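## Task

Carry the yellow tray onto the top of the two-door cabinet beside arm3, keep the remaining three trays on the two-door cabinet top beside arm1, and finish with every tray's load standing inside its own tray.

## Robot and tools

Robots. There are four identical i2rt Big YAM arms named arm1, arm2, arm3 and arm4. Each has six revolute joints, a two-finger gripper and a wrist camera (arm1_cam_wrist to arm4_cam_wrist). Four fixed room cameras are cam_arm1, cam_arm2, cam_arm3 and cam_arm4. Reach is about 1.0 m from the joint1 axis. Arms act independently; one stalling does not pause the others.

Frame. Everything is given in one scene frame in metres: origin on the floor, +z up. Quaternions are written w,x,y,z. Calibrated feet (base_link, each facing its own +x): arm1 x=-3.382 y=-0.215 z=+1.041 quat (+0.028,-0.002,-0.001,-1.000); arm2 x=-0.638 y=+0.388 z=+0.933 quat (+0.024,+0.002,-0.001,-1.000); arm3 x=+0.733 y=+2.484 z=+0.865 quat (+0.974,-0.002,+0.007,+0.224); arm4 x=+0.724 y=-1.732 z=+0.871 quat (+0.962,-0.004,-0.007,-0.271). The hand point lies between the finger pads, roughly 1 cm short of the tips. Fingers extend along the hand's +z; they open and close along its y. Printed hand positions may be off, more so when stretched.

move. Arguments are optional keys arm1..arm4 plus cameras. Each arm key holds that arm's own part; an arm omitted receives nothing new. Inside a part:
- joints: a dict of absolute joint targets by name. joint1_rad -2.879..2.879 (yaw about the foot, positive counter-clockwise viewed from above, 0 along the foot's +x); joint2_rad 0..3.141 (shoulder, 0 = upper arm level pointing back, positive raises it forward); joint3_rad 0..3.019 (elbow, 0 folded, positive opens); joint4_rad -1.692..1.57 (hand pitch, positive tips fingers up); joint5_rad -1.57..1.57 (side swing, positive to the arm's right); joint6_rad -2.094..2.094 (roll, positive clockwise viewed from behind); gripper_m 0..0.093, the absolute fingertip gap in metres. Done tolerances: ±0.045, 0.14, 0.09, 0.055, 0.03, 0.035 rad and ±0.003 m.
- target: one list of seven numbers [x, y, z, qw, qx, qy, qz], an absolute hand pose in the scene frame (metres), same layout as the printed hand line. The hand moves in a straight line from its current hand_target toward it. When target is present, joints may contain only gripper_m, otherwise the call is rejected.
- speed: top path speed in m/s, 0.002..0.5, default 0.25, only allowed with target; rotation is capped at twice this value in rad/s.
- min_time_s: 0.1..8 s, a floor on how long that arm's joint motions take; used beside joints.
All motions in a call begin together. Hand paths in one call finish together, paced by the slowest; each lasts 0.5 to 10 s, and no action exceeds 15 s. Each control step trims the commanded pose to within 100 mm and 20 degrees of the measured one, then solves damped IK (position favoured). Expect a centimetre or more of error, lag, overshoot near full stretch, and wide swings when moving by joints. Paths ignore obstacles and other arms. cameras: a list of names, or ["all"], or []; default is all for an empty move, none otherwise. An unknown key or camera name makes the call invalid; an out-of-range number gets it refused. A refusal, or a stop that starts or blocks during a call, cancels the remaining move, wait and finished_scene calls in that reply.

wait: seconds 0..10; commands nothing, the scene keeps running, state is returned. zoom_image: camera plus region [x0, y0, x1, y1] in pixels from the top-left, at most 504 by 504, on that camera's newest image. finished_scene: scene = the number of the scene now running; ends it irreversibly, so the goal must hold unattended.

Reading results. The move line lists each arm that got motion with done or its worst status. joint_status and hand_status describe the last accepted action. off_target: stopped short, maybe still pushing. time_out: a joint ran late; that arm's targets get pulled close to where it stood and it keeps pushing; on_its_own lists joints still heading there ("held at" is a target, not a reading). Resend the current reading to relieve pushing. "joint command not followed" or "pose unreachable" means a safety check blocked the targets; not_followed may keep retrying until new targets are sent. An arm under "as last shown" was not commanded; its statuses say "not commanded" and missing lines are unchanged. The pictures line gives image order; frames can lag the state. Joint velocities are rad/s (gripper m/s); "within noise" means still. Torques are total drive output in N m, offset and noisy, positive toward larger angles; joints 3 and 4 wrap at ±28. hand_target is the pose at the held joint targets.

Gripper. Closed on nothing it reads 0.000..0.003. On a hard part at full force it may read up to 0.005 below the width (or up to 0.002 above). Just under the touch reading the grip is light; about 0.005 lower it reaches full force (50..64 N per pad). Release by sending a value clearly above the reading.

Heat. Holding loads, staying outstretched or pushing against something heats motors. MOTOR HOT appears near 85 °C; at 100 °C an OVER-TEMPERATURE FAULT drops that arm for 30..60 s or more, and affected keys show limit_stop_at_motor_heat; resend those targets afterwards.

Avoid. Never let two arms squeeze or strike each other, including one gripper closing on another's fingers; the collision check can act late and ignores fingers, gripper housings and wrist cameras. Do not knock anything off the work area or onto the floor, drop parts from height, release moving parts, slam into fixed or heavy objects or keep pushing hard. Loose objects may occasionally be nudged by outside forces. Time spent thinking also runs the scene, with arms holding their last command.

Each tool is called after "Request:" as name([rows], argument=value, ...), one row to a line, values as JSON.

## Session

Request:
move()

Scene clock: 0.00 s.
Joint torques (N m): no reading
Heat: arm1: hottest joint1_rad 34 °C; arm2: hottest joint3_rad 35 °C; arm3: hottest joint3_rad 38 °C; arm4: hottest joint1_rad 35 °C.
Joint velocities: within noise
arm1.joint_positions: joint1_rad=-0.456 joint2_rad=+0.592 joint3_rad=+1.318 joint4_rad=-1.168 joint5_rad=+0.223 joint6_rad=-0.406 gripper_m=+0.09396
arm1.joint_status: not commanded
arm1.hand: x=-3.5964 y=-0.0795 z=+1.5887 quat_wxyz=(+0.294, -0.839, +0.058, +0.454) (m; scene frame)
arm1.hand_target: x=-3.5938 y=-0.0806 z=+1.6003 quat_wxyz=(+0.297, -0.832, +0.060, +0.464) (m; scene frame)
arm1.hand_status: not commanded
arm2.joint_positions: joint1_rad=+0.147 joint2_rad=+0.645 joint3_rad=+1.417 joint4_rad=-1.367 joint5_rad=+0.141 joint6_rad=+0.512 gripper_m=+0.09396
arm2.joint_status: not commanded
arm2.hand: x=-0.8777 y=+0.3676 z=+1.4727 quat_wxyz=(-0.104, -0.866, +0.172, +0.458) (m; scene frame)
arm2.hand_target: x=-0.8754 y=+0.3681 z=+1.4826 quat_wxyz=(-0.108, -0.860, +0.172, +0.468) (m; scene frame)
arm2.hand_status: not commanded
arm3.joint_positions: joint1_rad=+0.862 joint2_rad=+0.642 joint3_rad=+1.412 joint4_rad=-1.560 joint5_rad=+0.220 joint6_rad=+0.359 gripper_m=+0.09396
arm3.joint_status: not commanded
arm3.hand: x=+0.8287 y=+2.6760 z=+1.3667 quat_wxyz=(-0.322, +0.386, -0.838, -0.213) (m; scene frame)
arm3.hand_target: x=+0.8285 y=+2.6750 z=+1.3781 quat_wxyz=(-0.330, +0.382, -0.834, -0.223) (m; scene frame)
arm3.hand_status: not commanded
arm4.joint_positions: joint1_rad=+0.611 joint2_rad=+0.619 joint3_rad=+1.338 joint4_rad=-1.545 joint5_rad=+0.202 joint6_rad=+0.301 gripper_m=+0.09396
arm4.joint_status: not commanded
arm4.hand: x=+0.9262 y=-1.7486 z=+1.3507 quat_wxyz=(-0.379, -0.145, -0.914, +0.032) (m; scene frame)
arm4.hand_target: x=+0.9249 y=-1.7486 z=+1.3599 quat_wxyz=(-0.389, -0.145, -0.909, +0.029) (m; scene frame)
arm4.hand_status: not commanded
pictures: arm1_cam_wrist, arm2_cam_wrist, arm3_cam_wrist, arm4_cam_wrist, cam_arm1, cam_arm2, cam_arm3, cam_arm4
Images, in order (width x height): arm1_cam_wrist 896x504, arm2_cam_wrist 896x504, arm3_cam_wrist 896x504, arm4_cam_wrist 896x504, cam_arm1 896x504, cam_arm2 896x504, cam_arm3 896x504, cam_arm4 896x504.

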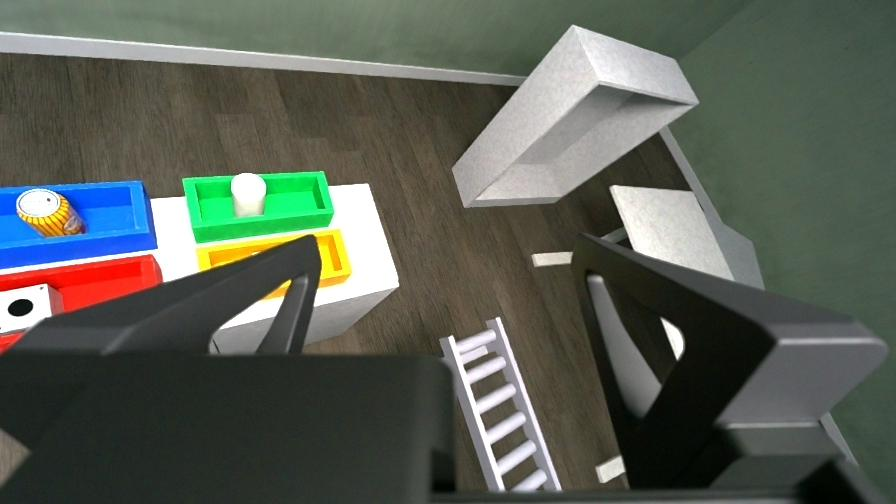

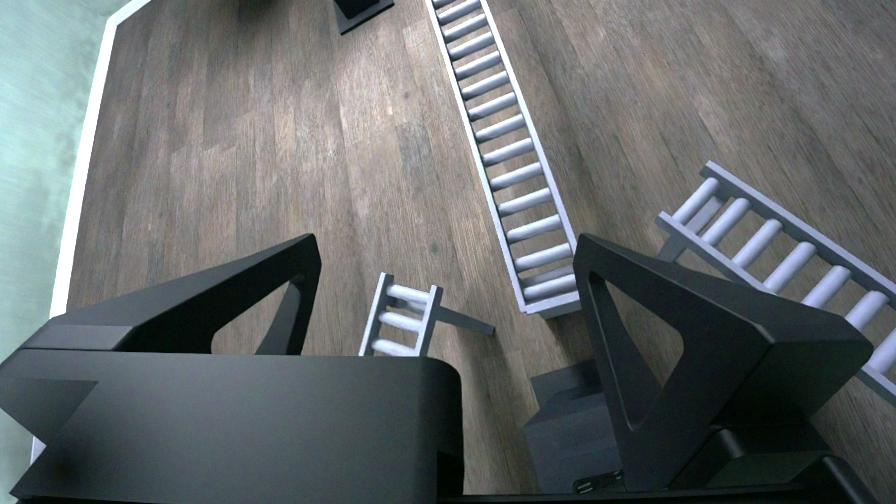

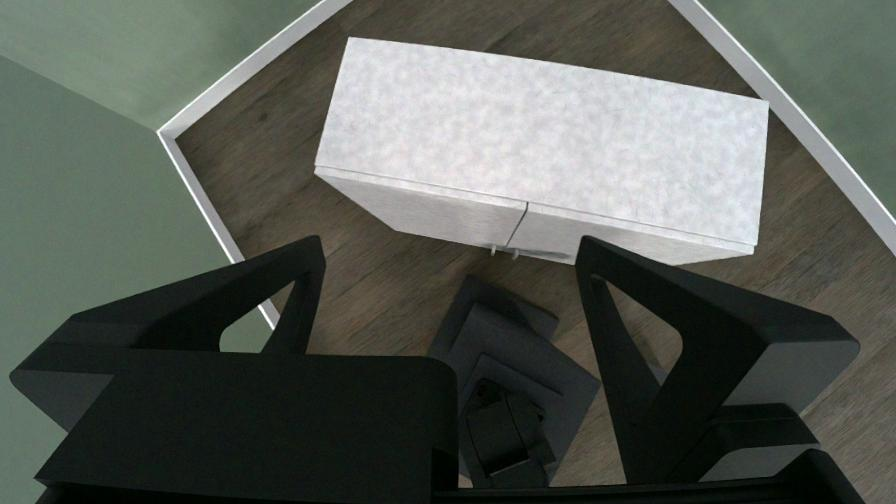

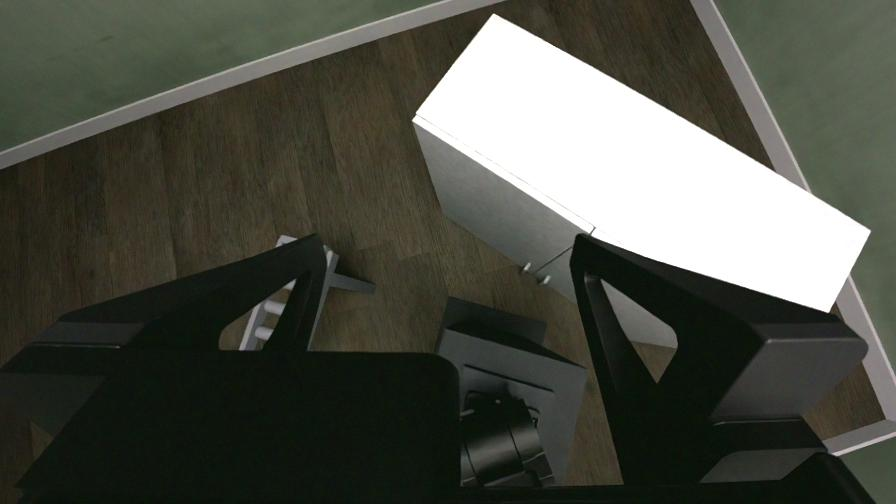

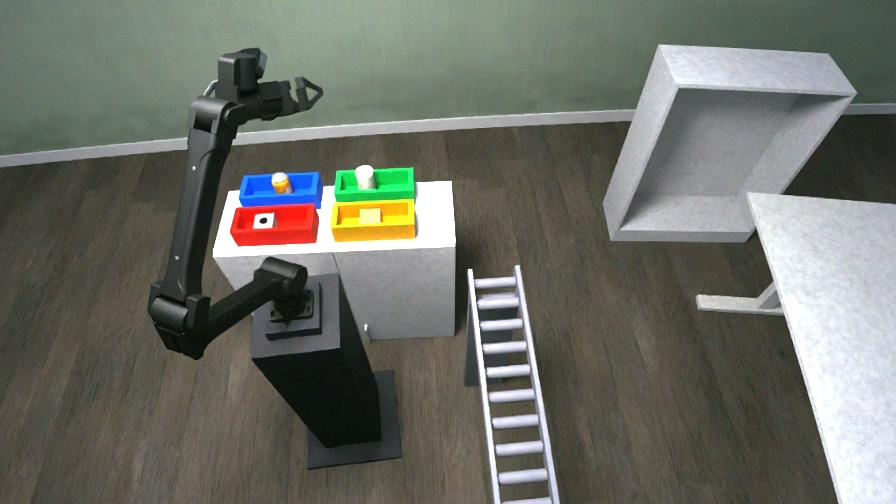

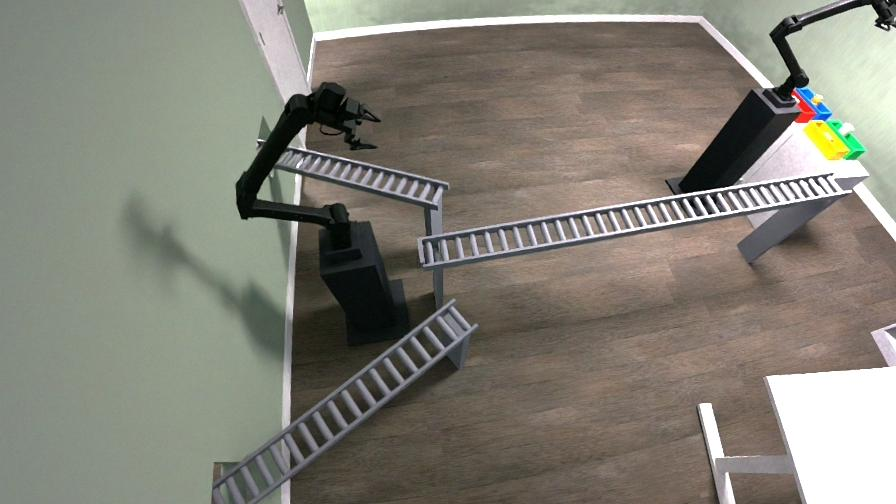

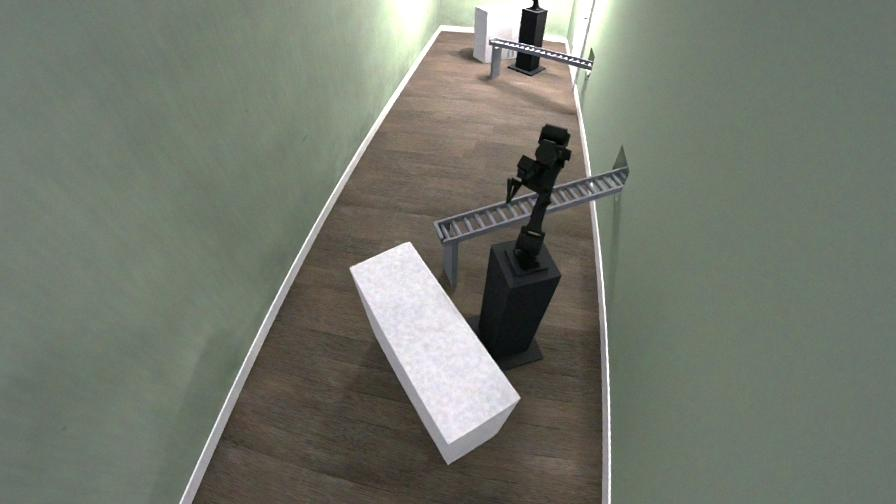

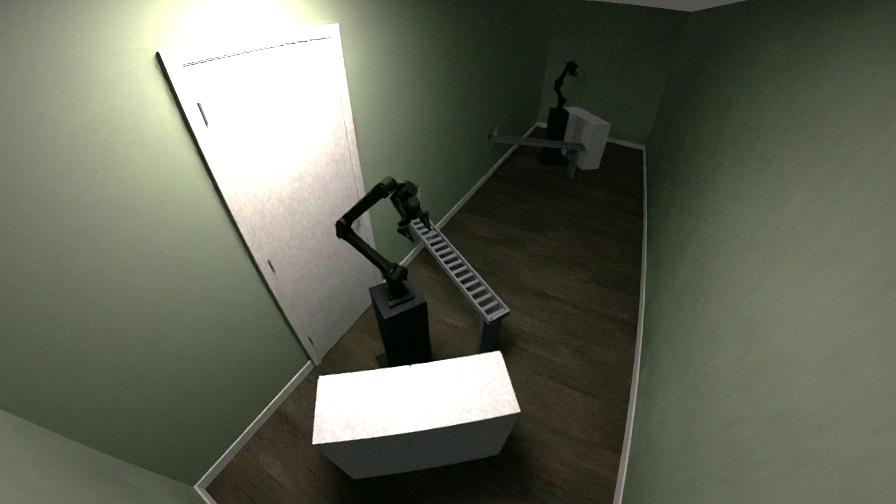

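Request:
move(arm1={"target":[-3.9,-0.1,1.5,0,1,0,0]}, arm2={"target":[-1.0,0.35,1.4,0,1,0,0]}, arm3={"target":[1.03,2.1,1.35,0,0.48,0.877,0]}, cameras=["arm1_cam_wrist","arm2_cam_wrist","arm3_cam_wrist","cam_arm1","cam_arm2","cam_arm3"])

Scene clock: 20.90 s.
Joint torques (N m): arm1=[-0.03 -15.56 10.3 0.36 -0.16 0.16] | arm2=[1.08 -5.66 13.24 0.5 0.04 -0.11] | arm3=[0.03 -10.64 12.05 0.35 -0.06 0.08] | arm4=[-0.85 3.43 9.95 2.06 0.08 -0.07]
Heat: arm1: hottest joint1_rad 34 °C; arm2: hottest joint3_rad 40 °C; arm3: hottest joint3_rad 40 °C; arm4: hottest joint1_rad 35 °C.
move: arm1 off_target; arm2 off_target; arm3 off_target
Joint velocities: within noise
arm1.joint_positions: joint1_rad=-0.279 joint2_rad=+1.601 joint3_rad=+2.057 joint4_rad=-1.686 joint5_rad=+0.010 joint6_rad=-0.227 gripper_m=+0.09396
arm1.joint_status: not commanded
arm1.hand: x=-3.8938 y=-0.0948 z=+1.4840 quat_wxyz=(+0.042, -0.985, -0.001, +0.166) (m; scene frame)
arm1.hand_target: x=-3.8993 y=-0.1002 z=+1.4990 quat_wxyz=(+0.042, -0.982, -0.001, +0.182) (m; scene frame)
arm1.hand_status: off_target (0.018 m and 19.8 deg from the pose sent, 0.317 m and 65.9 deg at the start; pose on its path clipped on 4 of 150 steps; a joint's target at an end of its range on 78 of 150 steps)
arm2.joint_positions: joint1_rad=+0.054 joint2_rad=+1.157 joint3_rad=+1.647 joint4_rad=-1.687 joint5_rad=-0.002 joint6_rad=+0.130 gripper_m=+0.09396
arm2.joint_status: not commanded
arm2.hand: x=-0.9969 y=+0.3525 z=+1.3850 quat_wxyz=(-0.024, -0.983, +0.014, +0.183) (m; scene frame)
arm2.hand_target: x=-0.9998 y=+0.3501 z=+1.3990 quat_wxyz=(-0.023, -0.981, +0.002, +0.194) (m; scene frame)
arm2.hand_status: off_target (0.015 m and 21.3 deg from the pose sent, 0.143 m and 60.1 deg at the start; pose on its path clipped on 37 of 150 steps; a joint's target at an end of its range on 95 of 150 steps)
arm3.joint_positions: joint1_rad=-1.373 joint2_rad=+1.467 joint3_rad=+1.952 joint4_rad=-1.673 joint5_rad=-0.017 joint6_rad=+0.064 gripper_m=+0.09397
arm3.joint_status: not commanded
arm3.hand: x=+1.0320 y=+2.1058 z=+1.3257 quat_wxyz=(-0.172, -0.462, -0.867, +0.077) (m; scene frame)
arm3.hand_target: x=+1.0294 y=+2.1010 z=+1.3487 quat_wxyz=(-0.194, -0.468, -0.858, +0.088) (m; scene frame)
arm3.hand_status: off_target (0.025 m and 21.8 deg from the pose sent, 0.610 m and 113.2 deg at the start; pose on its path clipped on 109 of 150 steps; a joint's target at an end of its range on 135 of 150 steps)
arm4: as last shown
pictures: arm1_cam_wrist, arm2_cam_wrist, arm3_cam_wrist, cam_arm1, cam_arm2, cam_arm3
Images, in order (width x height): arm1_cam_wrist 896x504, arm2_cam_wrist 896x504, arm3_cam_wrist 896x504, cam_arm1 896x504, cam_arm2 896x504, cam_arm3 896x504.

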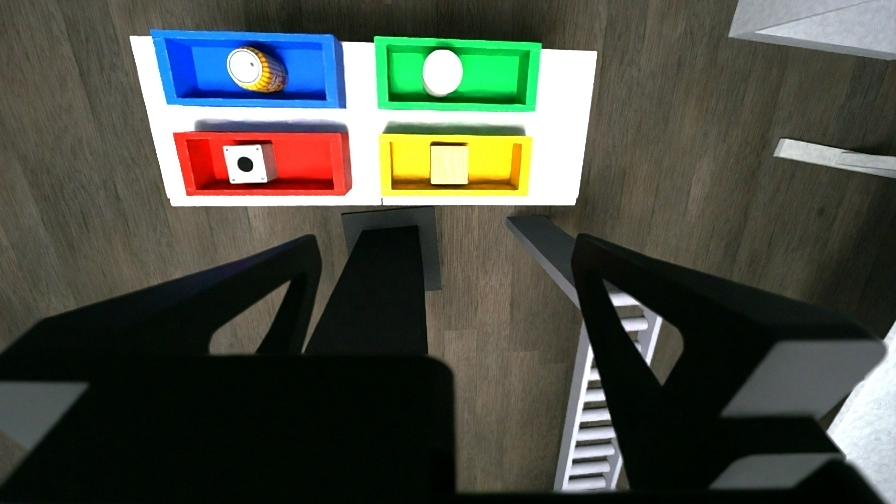

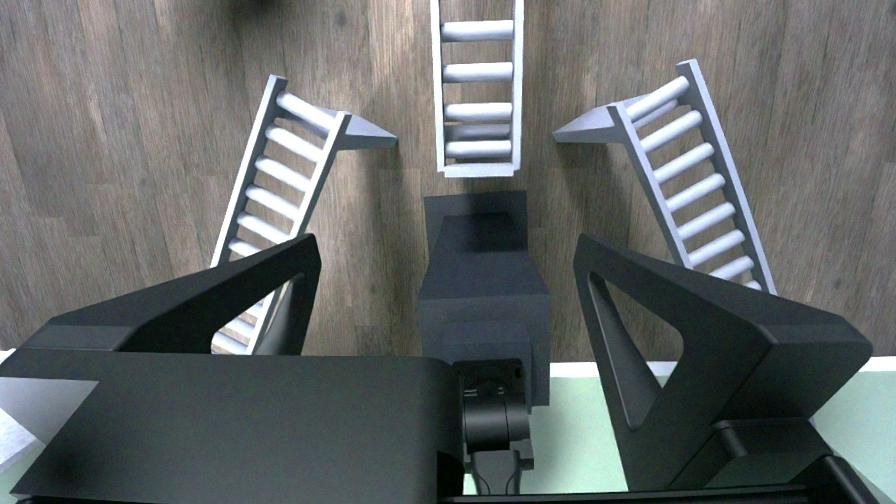

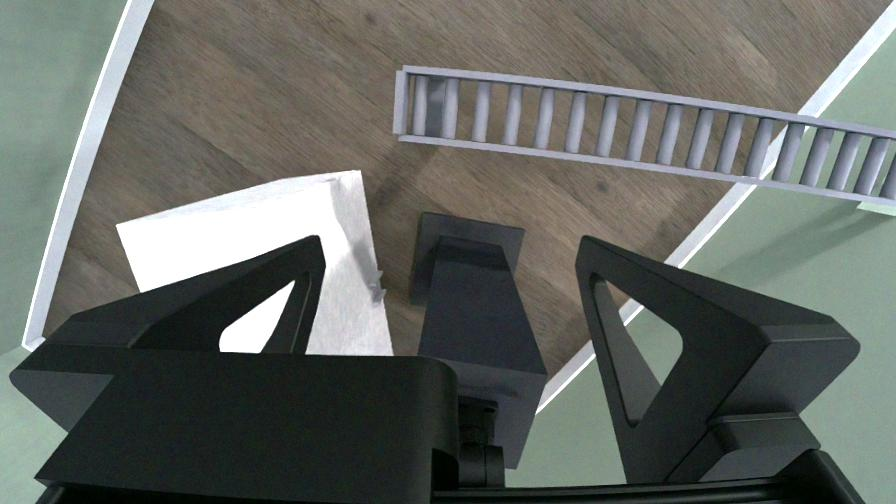

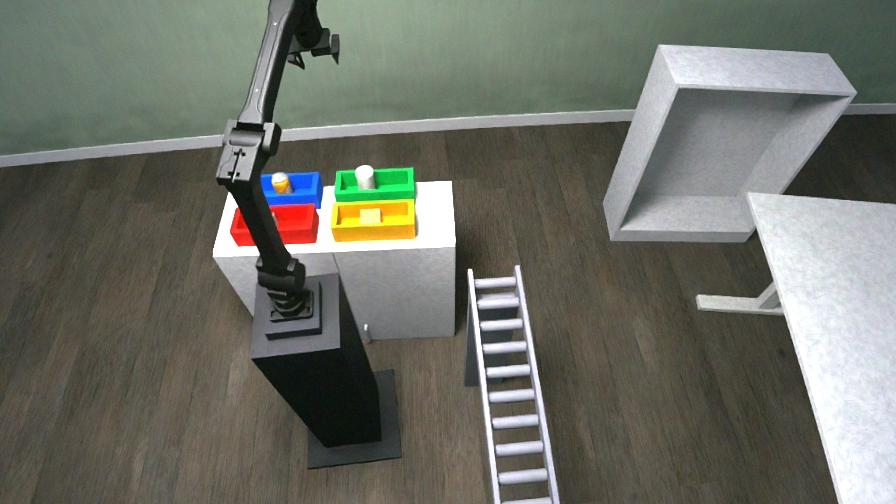

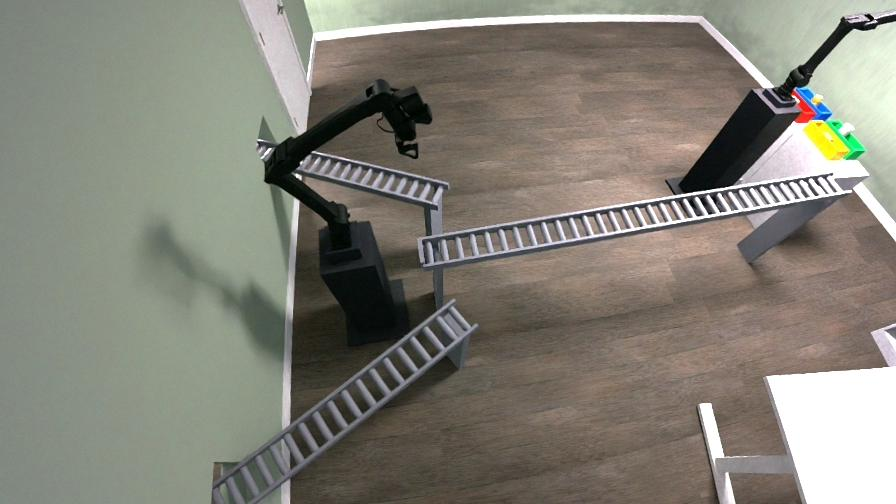

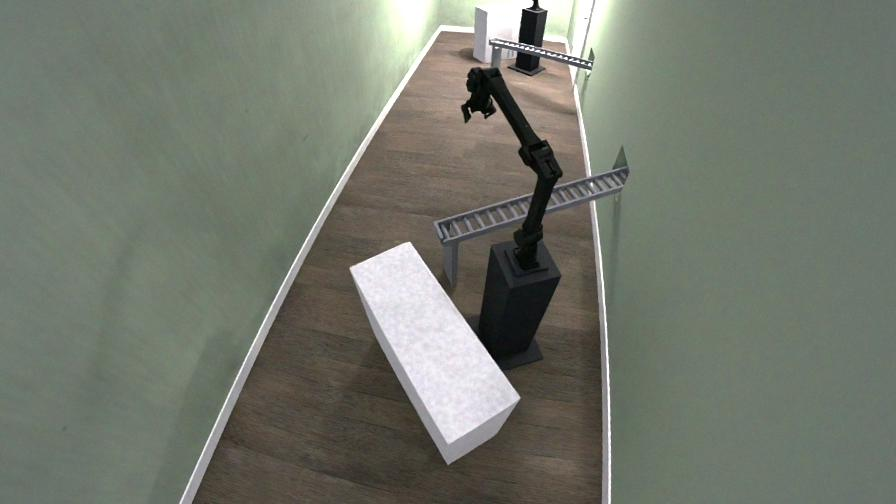

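Request:
move(arm1={"target":[-3.84,-0.085,1.28,0,0.7071,0.7071,0]}, cameras=["arm1_cam_wrist","cam_arm1"])

Request:
zoom_image(camera="cam_arm1", region=[200, 130, 600, 350])

Scene clock: 40.73 s.
Joint torques (N m): arm1=[-1.79 -14.86 6.38 0.27 -0.01 -0.02] | arm2=[1.2 -5.36 13.19 0.5 0.05 -0.11] | arm3=[0.26 -10.93 12.01 0.29 -0.08 0.05] | arm4=[-0.5 3.37 9.94 1.96 0.07 -0.1]
Heat: arm1: hottest joint1_rad 34 °C; arm2: hottest joint3_rad 45 °C; arm3: hottest joint3_rad 42 °C; arm4: hottest joint3_rad 36 °C.
move: arm1 done
Joint velocities: within noise
arm1.joint_positions: joint1_rad=-0.321 joint2_rad=+1.576 joint3_rad=+1.534 joint4_rad=-1.524 joint5_rad=+0.000 joint6_rad=-1.832 gripper_m=+0.09397
arm1.joint_status: not commanded
arm1.hand: x=-3.8390 y=-0.0896 z=+1.2874 quat_wxyz=(+0.003, -0.708, -0.706, +0.003) (m; scene frame)
arm1.hand_target: x=-3.8399 y=-0.0851 z=+1.2800 quat_wxyz=(+0.000, -0.707, -0.707, +0.000) (m; scene frame)
arm1.hand_status: done (0.009 m and 0.5 deg from the pose sent, 0.211 m and 91.6 deg at the start)
arm2, arm3, arm4: as last shown
arm2.hand: x=-0.9969 y=+0.3524 z=+1.3850 quat_wxyz=(-0.024, -0.983, +0.013, +0.183) (m; scene frame)
arm2.hand_target: x=-0.9997 y=+0.3500 z=+1.3990 quat_wxyz=(-0.023, -0.981, +0.002, +0.194) (m; scene frame)
arm3.joint_positions: joint1_rad=-1.373 joint2_rad=+1.467 joint3_rad=+1.952 joint4_rad=-1.673 joint5_rad=-0.017 joint6_rad=+0.066 gripper_m=+0.09397
arm3.hand: x=+1.0320 y=+2.1058 z=+1.3257 quat_wxyz=(-0.172, -0.462, -0.866, +0.077) (m; scene frame)
pictures: arm1_cam_wrist, cam_arm1
Images, in order (width x height): arm1_cam_wrist 896x504, cam_arm1 896x504.

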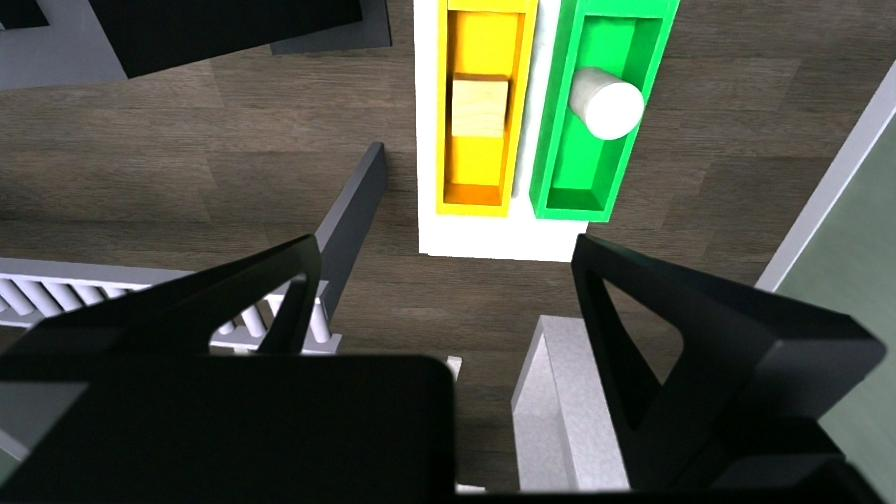

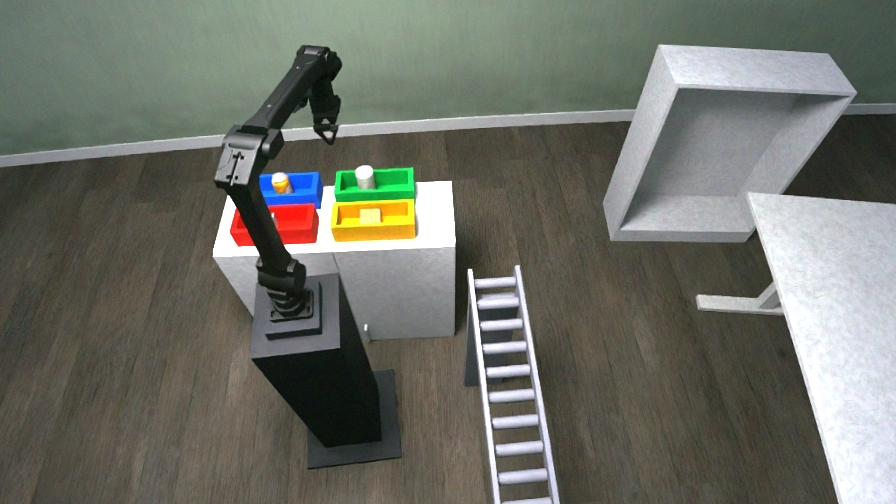

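Scaled by 1.260 from the camera's 896x504 image, which has a finer 1280x720 frame.

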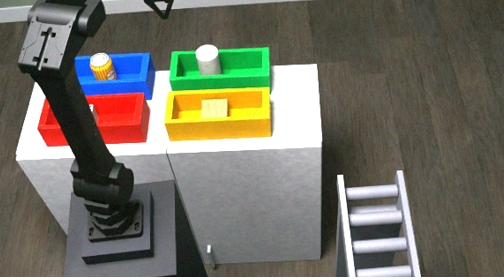

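Request:
move(arm1={"target":[-3.866,-0.03,1.13,0,0.7071,0.7071,0]}, cameras=["arm1_cam_wrist","cam_arm1"])

Request:
zoom_image(camera="cam_arm1", region=[200, 130, 500, 300])

Scene clock: 53.20 s.
Joint torques (N m): arm1=[-1.85 -17.67 6.52 0.28 -0.03 -0.07] | arm2=[1.08 -5.71 13.2 0.57 0.06 -0.12] | arm3=[0.32 -10.75 12.05 0.32 -0.06 0.04] | arm4=[-0.91 3.49 9.92 1.84 0.09 -0.1]
Heat: arm1: hottest joint1_rad 34 °C; arm2: hottest joint3_rad 46 °C; arm3: hottest joint3_rad 44 °C; arm4: hottest joint3_rad 37 °C.
move: arm1 done
Joint velocities: within noise
arm1.joint_positions: joint1_rad=-0.409 joint2_rad=+1.778 joint3_rad=+1.373 joint4_rad=-1.177 joint5_rad=+0.002 joint6_rad=-1.921 gripper_m=+0.09397
arm1.joint_status: not commanded
arm1.hand: x=-3.8644 y=-0.0358 z=+1.1313 quat_wxyz=(-0.004, -0.708, -0.706, -0.001) (m; scene frame)
arm1.hand_target: x=-3.8659 y=-0.0299 z=+1.1301 quat_wxyz=(+0.000, -0.707, -0.707, +0.000) (m; scene frame)
arm1.hand_status: done (0.006 m and 0.5 deg from the pose sent, 0.170 m and 0.5 deg at the start)
arm2, arm3, arm4: as last shown
pictures: arm1_cam_wrist, cam_arm1
Images, in order (width x height): arm1_cam_wrist 896x504, cam_arm1 896x504.

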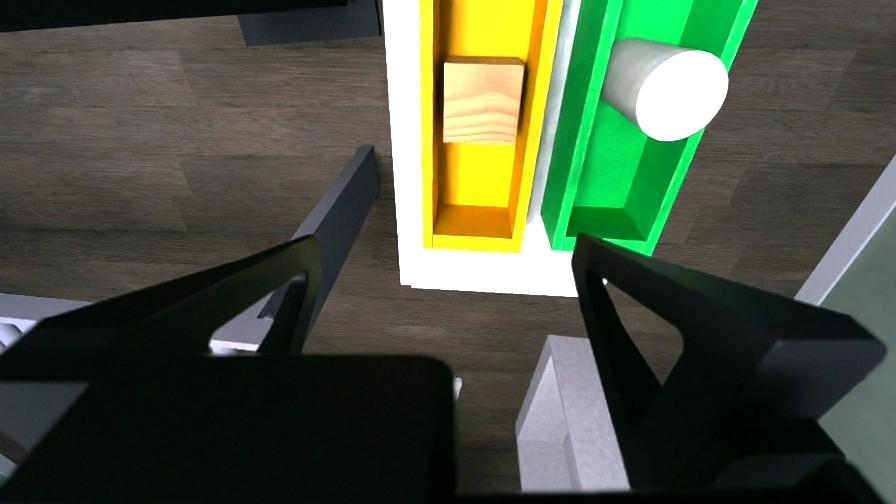

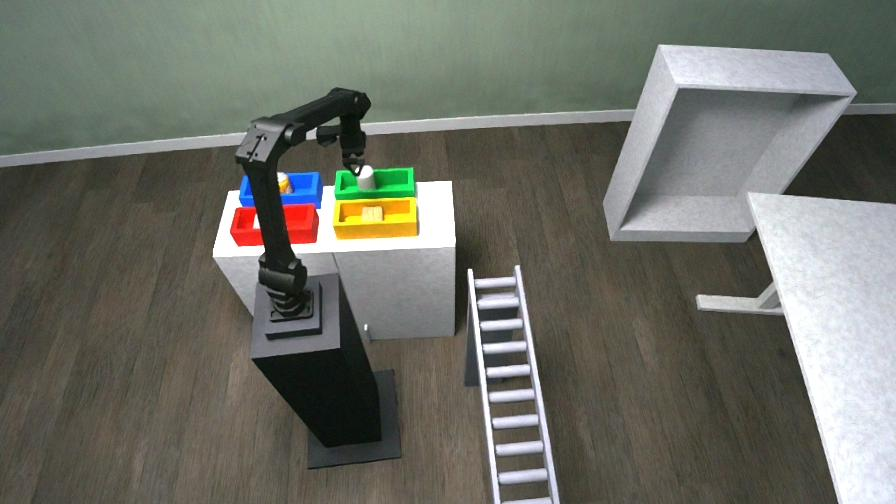

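Scaled by 1.680 from the camera's 896x504 image, which has a finer 1280x720 frame.

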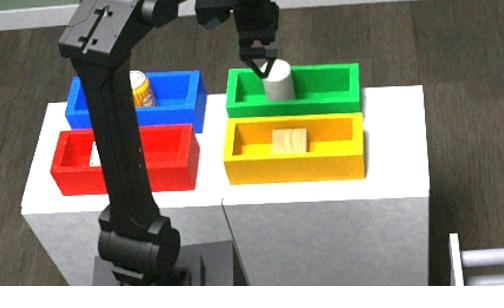

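Request:
move(arm1={"target":[-3.889,-0.01,1.06,0,0.72,0.694,0]}, cameras=["arm1_cam_wrist","cam_arm1"])

Request:
zoom_image(camera="cam_arm1", region=[200, 130, 500, 300])

Scene clock: 64.70 s.
Joint torques (N m): arm1=[-1.96 -20.31 6.86 0.17 -0.03 0.11] | arm2=[0.97 -5.6 13.18 0.57 0.04 -0.11] | arm3=[0.21 -10.7 12 0.28 -0.06 0.05] | arm4=[-0.5 3.25 9.96 1.94 0.04 -0.1]
Heat: arm1: hottest joint1_rad 34 °C; arm2: hottest joint3_rad 48 °C; arm3: hottest joint3_rad 45 °C; arm4: hottest joint3_rad 38 °C.
move: arm1 off_target
Joint velocities: within noise
arm1.joint_positions: joint1_rad=-0.427 joint2_rad=+1.930 joint3_rad=+1.373 joint4_rad=-1.045 joint5_rad=+0.002 joint6_rad=-1.922 gripper_m=+0.09397
arm1.joint_status: not commanded
arm1.hand: x=-3.8804 y=-0.0198 z=+1.0535 quat_wxyz=(-0.013, -0.714, -0.700, -0.005) (m; scene frame)
arm1.hand_target: x=-3.8887 y=-0.0101 z=+1.0602 quat_wxyz=(+0.000, -0.720, -0.694, +0.000) (m; scene frame)
arm1.hand_status: off_target (0.015 m and 1.9 deg from the pose sent, 0.080 m and 2.0 deg at the start)
arm2, arm3, arm4: as last shown
pictures: arm1_cam_wrist, cam_arm1
Images, in order (width x height): arm1_cam_wrist 896x504, cam_arm1 896x504.

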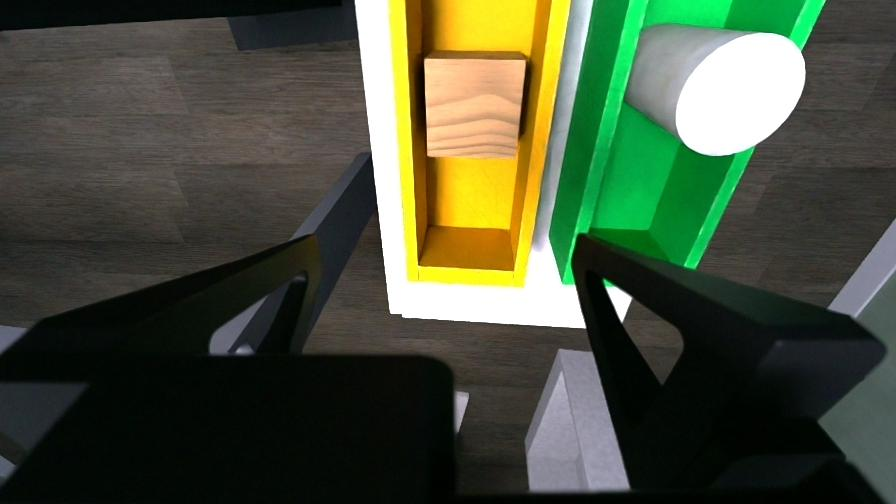

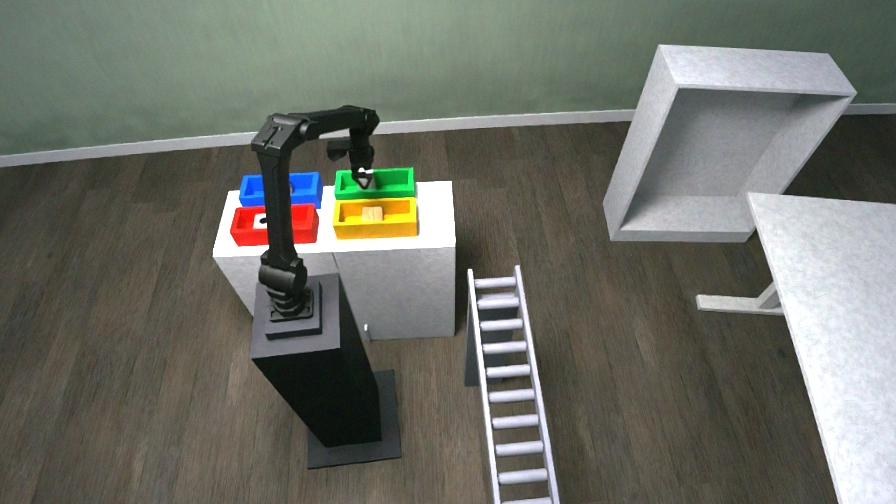

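Scaled by 1.680 from the camera's 896x504 image, which has a finer 1280x720 frame.

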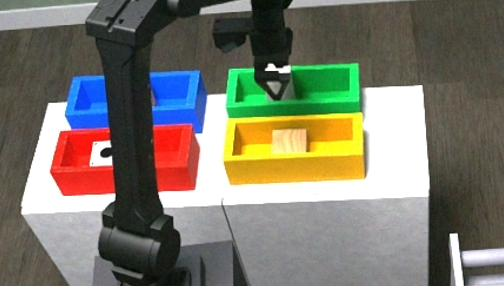

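Request:
move(arm1={"target":[-3.845,0.092,0.93,0,0.7071,0.7071,0],"joints":{"gripper_m":0.07}}, cameras=["arm1_cam_wrist","cam_arm1"])

Request:
zoom_image(camera="cam_arm1", region=[300, 130, 560, 330])

Scene clock: 78.47 s.
Joint torques (N m): arm1=[-1.32 -20.84 5.93 0.17 0.02 -0.07] | arm2=[1.03 -5.48 13.18 0.51 0.06 -0.11] | arm3=[0.38 -10.75 12.04 0.31 -0.09 0.04] | arm4=[-0.91 3.66 9.85 1.85 0.05 -0.1]
Heat: arm1: hottest joint1_rad 34 °C; arm2: hottest joint3_rad 49 °C; arm3: hottest joint3_rad 46 °C; arm4: hottest joint3_rad 38 °C.
move: arm1 off_target
Joint velocities: within noise
arm1.joint_positions: joint1_rad=-0.629 joint2_rad=+2.149 joint3_rad=+1.340 joint4_rad=-0.787 joint5_rad=+0.022 joint6_rad=-2.075 gripper_m=+0.07014
arm1.joint_status: all done
arm1.hand: x=-3.8367 y=+0.0828 z=+0.9280 quat_wxyz=(-0.009, -0.731, -0.683, -0.012) (m; scene frame)
arm1.hand_target: x=-3.8449 y=+0.0916 z=+0.9302 quat_wxyz=(+0.002, -0.728, -0.685, -0.010) (m; scene frame)
arm1.hand_status: off_target (0.013 m and 4.2 deg from the pose sent, 0.170 m and 2.0 deg at the start; a joint's target at an end of its range on 29 of 45 steps)
arm2, arm3, arm4: as last shown
pictures: arm1_cam_wrist, cam_arm1
Images, in order (width x height): arm1_cam_wrist 896x504, cam_arm1 896x504.

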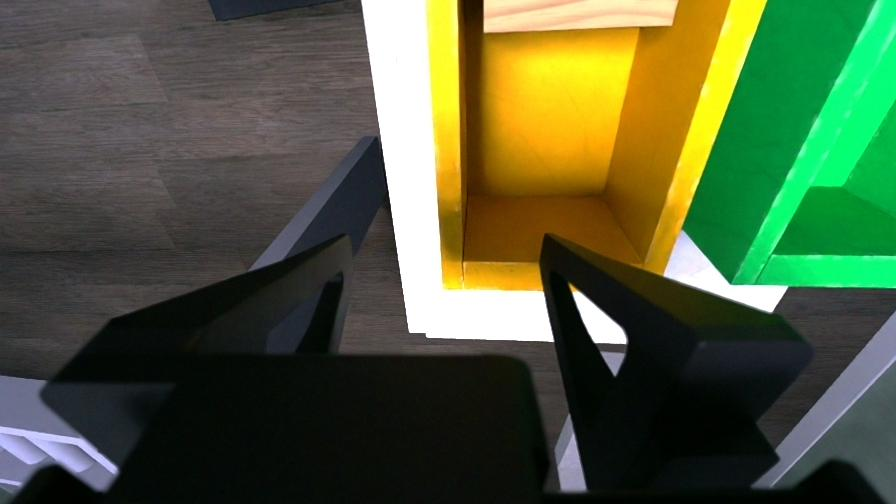

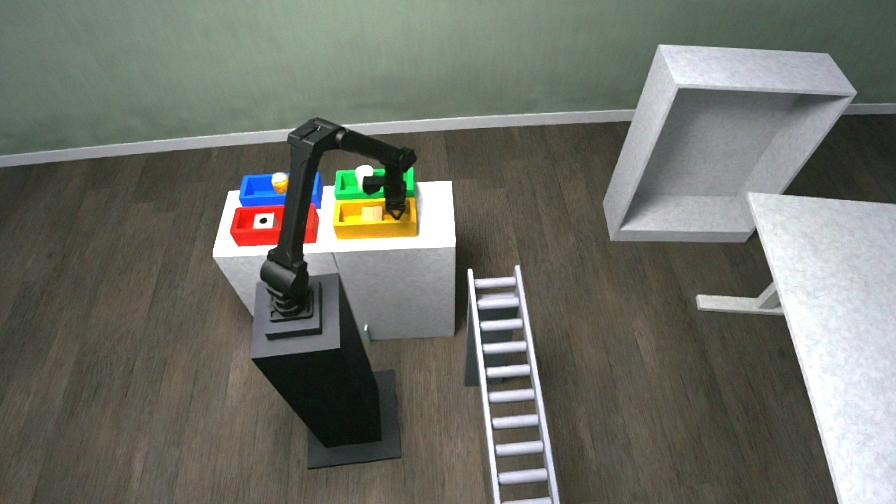

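Scaled by 1.938 from the camera's 896x504 image, which has a finer 1280x720 frame.

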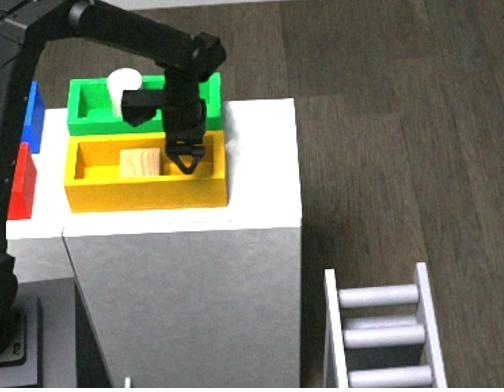

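Request:
move(arm1={"target":[-3.842,0.088,0.832,0,0.73,0.683,0],"speed":0.08}, cameras=["arm1_cam_wrist","cam_arm1"])

Request:
zoom_image(camera="cam_arm1", region=[300, 130, 560, 330])

Scene clock: 89.67 s.
Joint torques (N m): arm1=[-1.49 -20.42 5.2 0.21 -0.24 -0.05] | arm2=[1.03 -5.6 13.2 0.51 0.07 -0.1] | arm3=[0.21 -10.64 12.1 0.27 -0.07 0.06] | arm4=[-0.67 3.19 10 1.92 0.07 -0.11]
Heat: arm1: hottest joint1_rad 34 °C; arm2: hottest joint3_rad 50 °C; arm3: hottest joint3_rad 47 °C; arm4: hottest joint3_rad 39 °C.
move: arm1 off_target
Joint velocities: within noise
arm1.joint_positions: joint1_rad=-0.629 joint2_rad=+2.332 joint3_rad=+1.345 joint4_rad=-0.609 joint5_rad=+0.007 joint6_rad=-2.075 gripper_m=+0.07014
arm1.joint_status: not commanded
arm1.hand: x=-3.8330 y=+0.0769 z=+0.8332 quat_wxyz=(-0.011, -0.731, -0.683, -0.004) (m; scene frame)
arm1.hand_target: x=-3.8415 y=+0.0878 z=+0.8322 quat_wxyz=(+0.000, -0.730, -0.683, +0.000) (m; scene frame)
arm1.hand_status: off_target (0.014 m and 1.3 deg from the pose sent, 0.096 m and 1.7 deg at the start)
arm2, arm3, arm4: as last shown
pictures: arm1_cam_wrist, cam_arm1
Images, in order (width x height): arm1_cam_wrist 896x504, cam_arm1 896x504.

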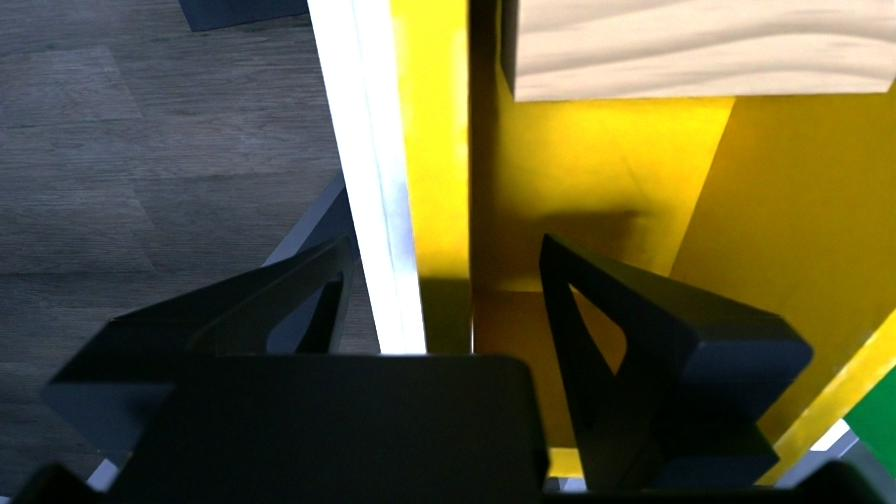

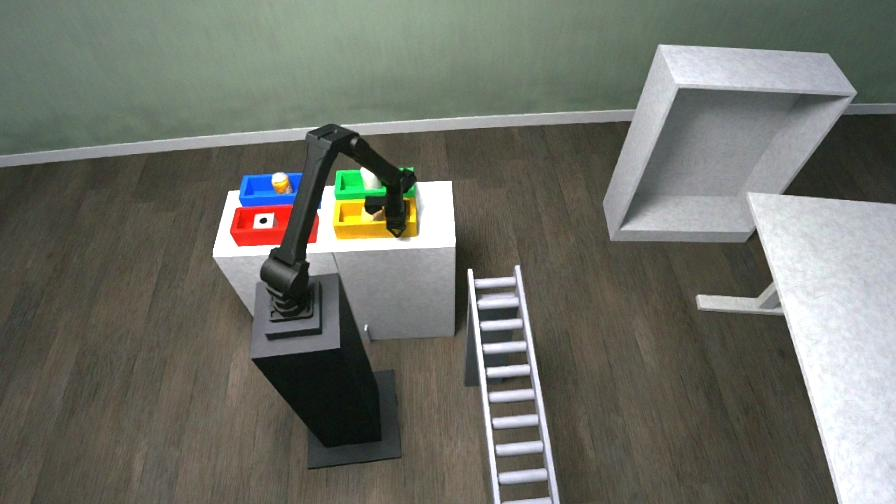

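Scaled by 1.938 from the camera's 896x504 image, which has a finer 1280x720 frame.

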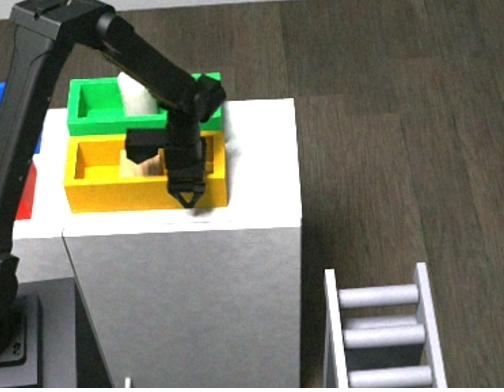

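Request:
move(arm1={"target":[-3.840,0.088,0.824,0,0.73,0.683,0],"speed":0.05})

Request:
move(arm1={"joints":{"gripper_m":0.006}}, cameras=["arm1_cam_wrist"])

Scene clock: 94.50 s.
Joint torques (N m): arm1=[-1.9 -19.66 5.04 0.21 -0.22 -0.06] | arm2=[1.38 -5.36 13.19 0.54 0.06 -0.11] | arm3=[0.03 -10.87 12.04 0.28 -0.08 0.04] | arm4=[-0.56 2.78 9.91 1.89 0.04 -0.12]
Heat: arm1: hottest joint1_rad 34 °C; arm2: hottest joint3_rad 50 °C; arm3: hottest joint3_rad 48 °C; arm4: hottest joint3_rad 39 °C.
move: arm1 off_target
Joint velocities: within noise
arm1.joint_positions: joint1_rad=-0.629 joint2_rad=+2.341 joint3_rad=+1.345 joint4_rad=-0.593 joint5_rad=+0.007 joint6_rad=-2.075 gripper_m=+0.07014
arm1.joint_status: not commanded
arm1.hand: x=-3.8336 y=+0.0772 z=+0.8282 quat_wxyz=(-0.008, -0.731, -0.683, -0.004) (m; scene frame)
arm1.hand_target: x=-3.8397 y=+0.0879 z=+0.8244 quat_wxyz=(+0.000, -0.731, -0.683, +0.000) (m; scene frame)
arm1.hand_status: off_target (0.013 m and 1.0 deg from the pose sent, 0.016 m and 1.3 deg at the start; a joint's target at an end of its range on 29 of 31 steps)
arm2, arm3, arm4: as last shown
pictures: none

Scene clock: 95.37 s.
Joint torques (N m): arm1=[-1.79 -19.84 4.63 0.05 0.06 0.03] | arm2=[1.14 -5.6 13.2 0.54 0.06 -0.1] | arm3=[0.09 -10.52 12.05 0.29 -0.06 0.04] | arm4=[-0.79 3.84 10.04 1.88 -0.03 -0.11]
Heat: arm1: hottest joint1_rad 34 °C; arm2: hottest joint3_rad 50 °C; arm3: hottest joint3_rad 48 °C; arm4: hottest joint3_rad 39 °C.
move: arm1 off_target
Joint velocities: within noise
arm1.joint_positions: joint1_rad=-0.629 joint2_rad=+2.339 joint3_rad=+1.352 joint4_rad=-0.588 joint5_rad=+0.001 joint6_rad=-2.084 gripper_m=+0.01140
arm1.joint_status: gripper_m off_target (ended at +0.01142, target +0.00600)
arm1.hand: x=-3.8394 y=+0.0797 z=+0.8307 quat_wxyz=(-0.001, -0.728, -0.686, +0.001) (m; scene frame)
arm1.hand_target: x=-3.8396 y=+0.0879 z=+0.8242 quat_wxyz=(+0.000, -0.731, -0.683, +0.000) (m; scene frame)
arm1.hand_status: not commanded
arm2, arm3: as last shown
arm4.joint_positions: joint1_rad=+0.611 joint2_rad=+0.619 joint3_rad=+1.338 joint4_rad=-1.545 joint5_rad=+0.202 joint6_rad=+0.301 gripper_m=+0.09396
arm4.joint_status: not commanded
arm4.hand: x=+0.9262 y=-1.7486 z=+1.3507 quat_wxyz=(-0.379, -0.145, -0.914, +0.032) (m; scene frame)
arm4.hand_target: x=+0.9249 y=-1.7486 z=+1.3599 quat_wxyz=(-0.389, -0.145, -0.909, +0.029) (m; scene frame)
arm4.hand_status: not commanded
pictures: arm1_cam_wrist
Images, in order (width x height): arm1_cam_wrist 896x504.

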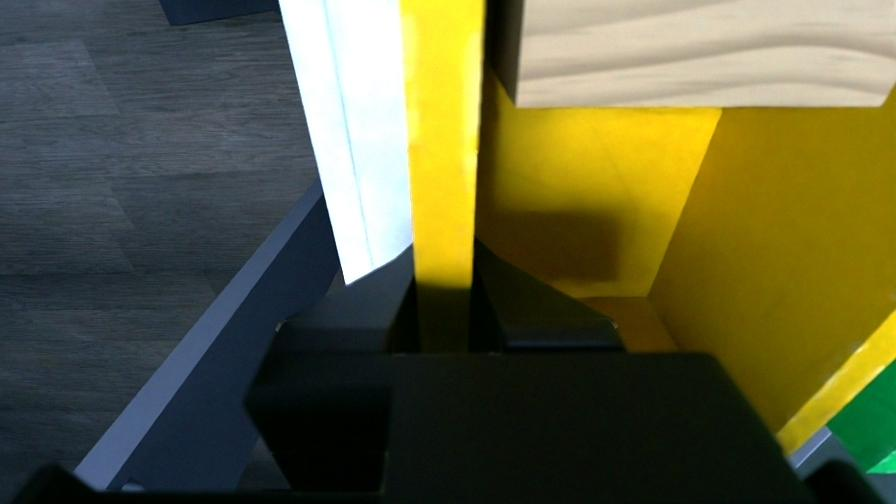

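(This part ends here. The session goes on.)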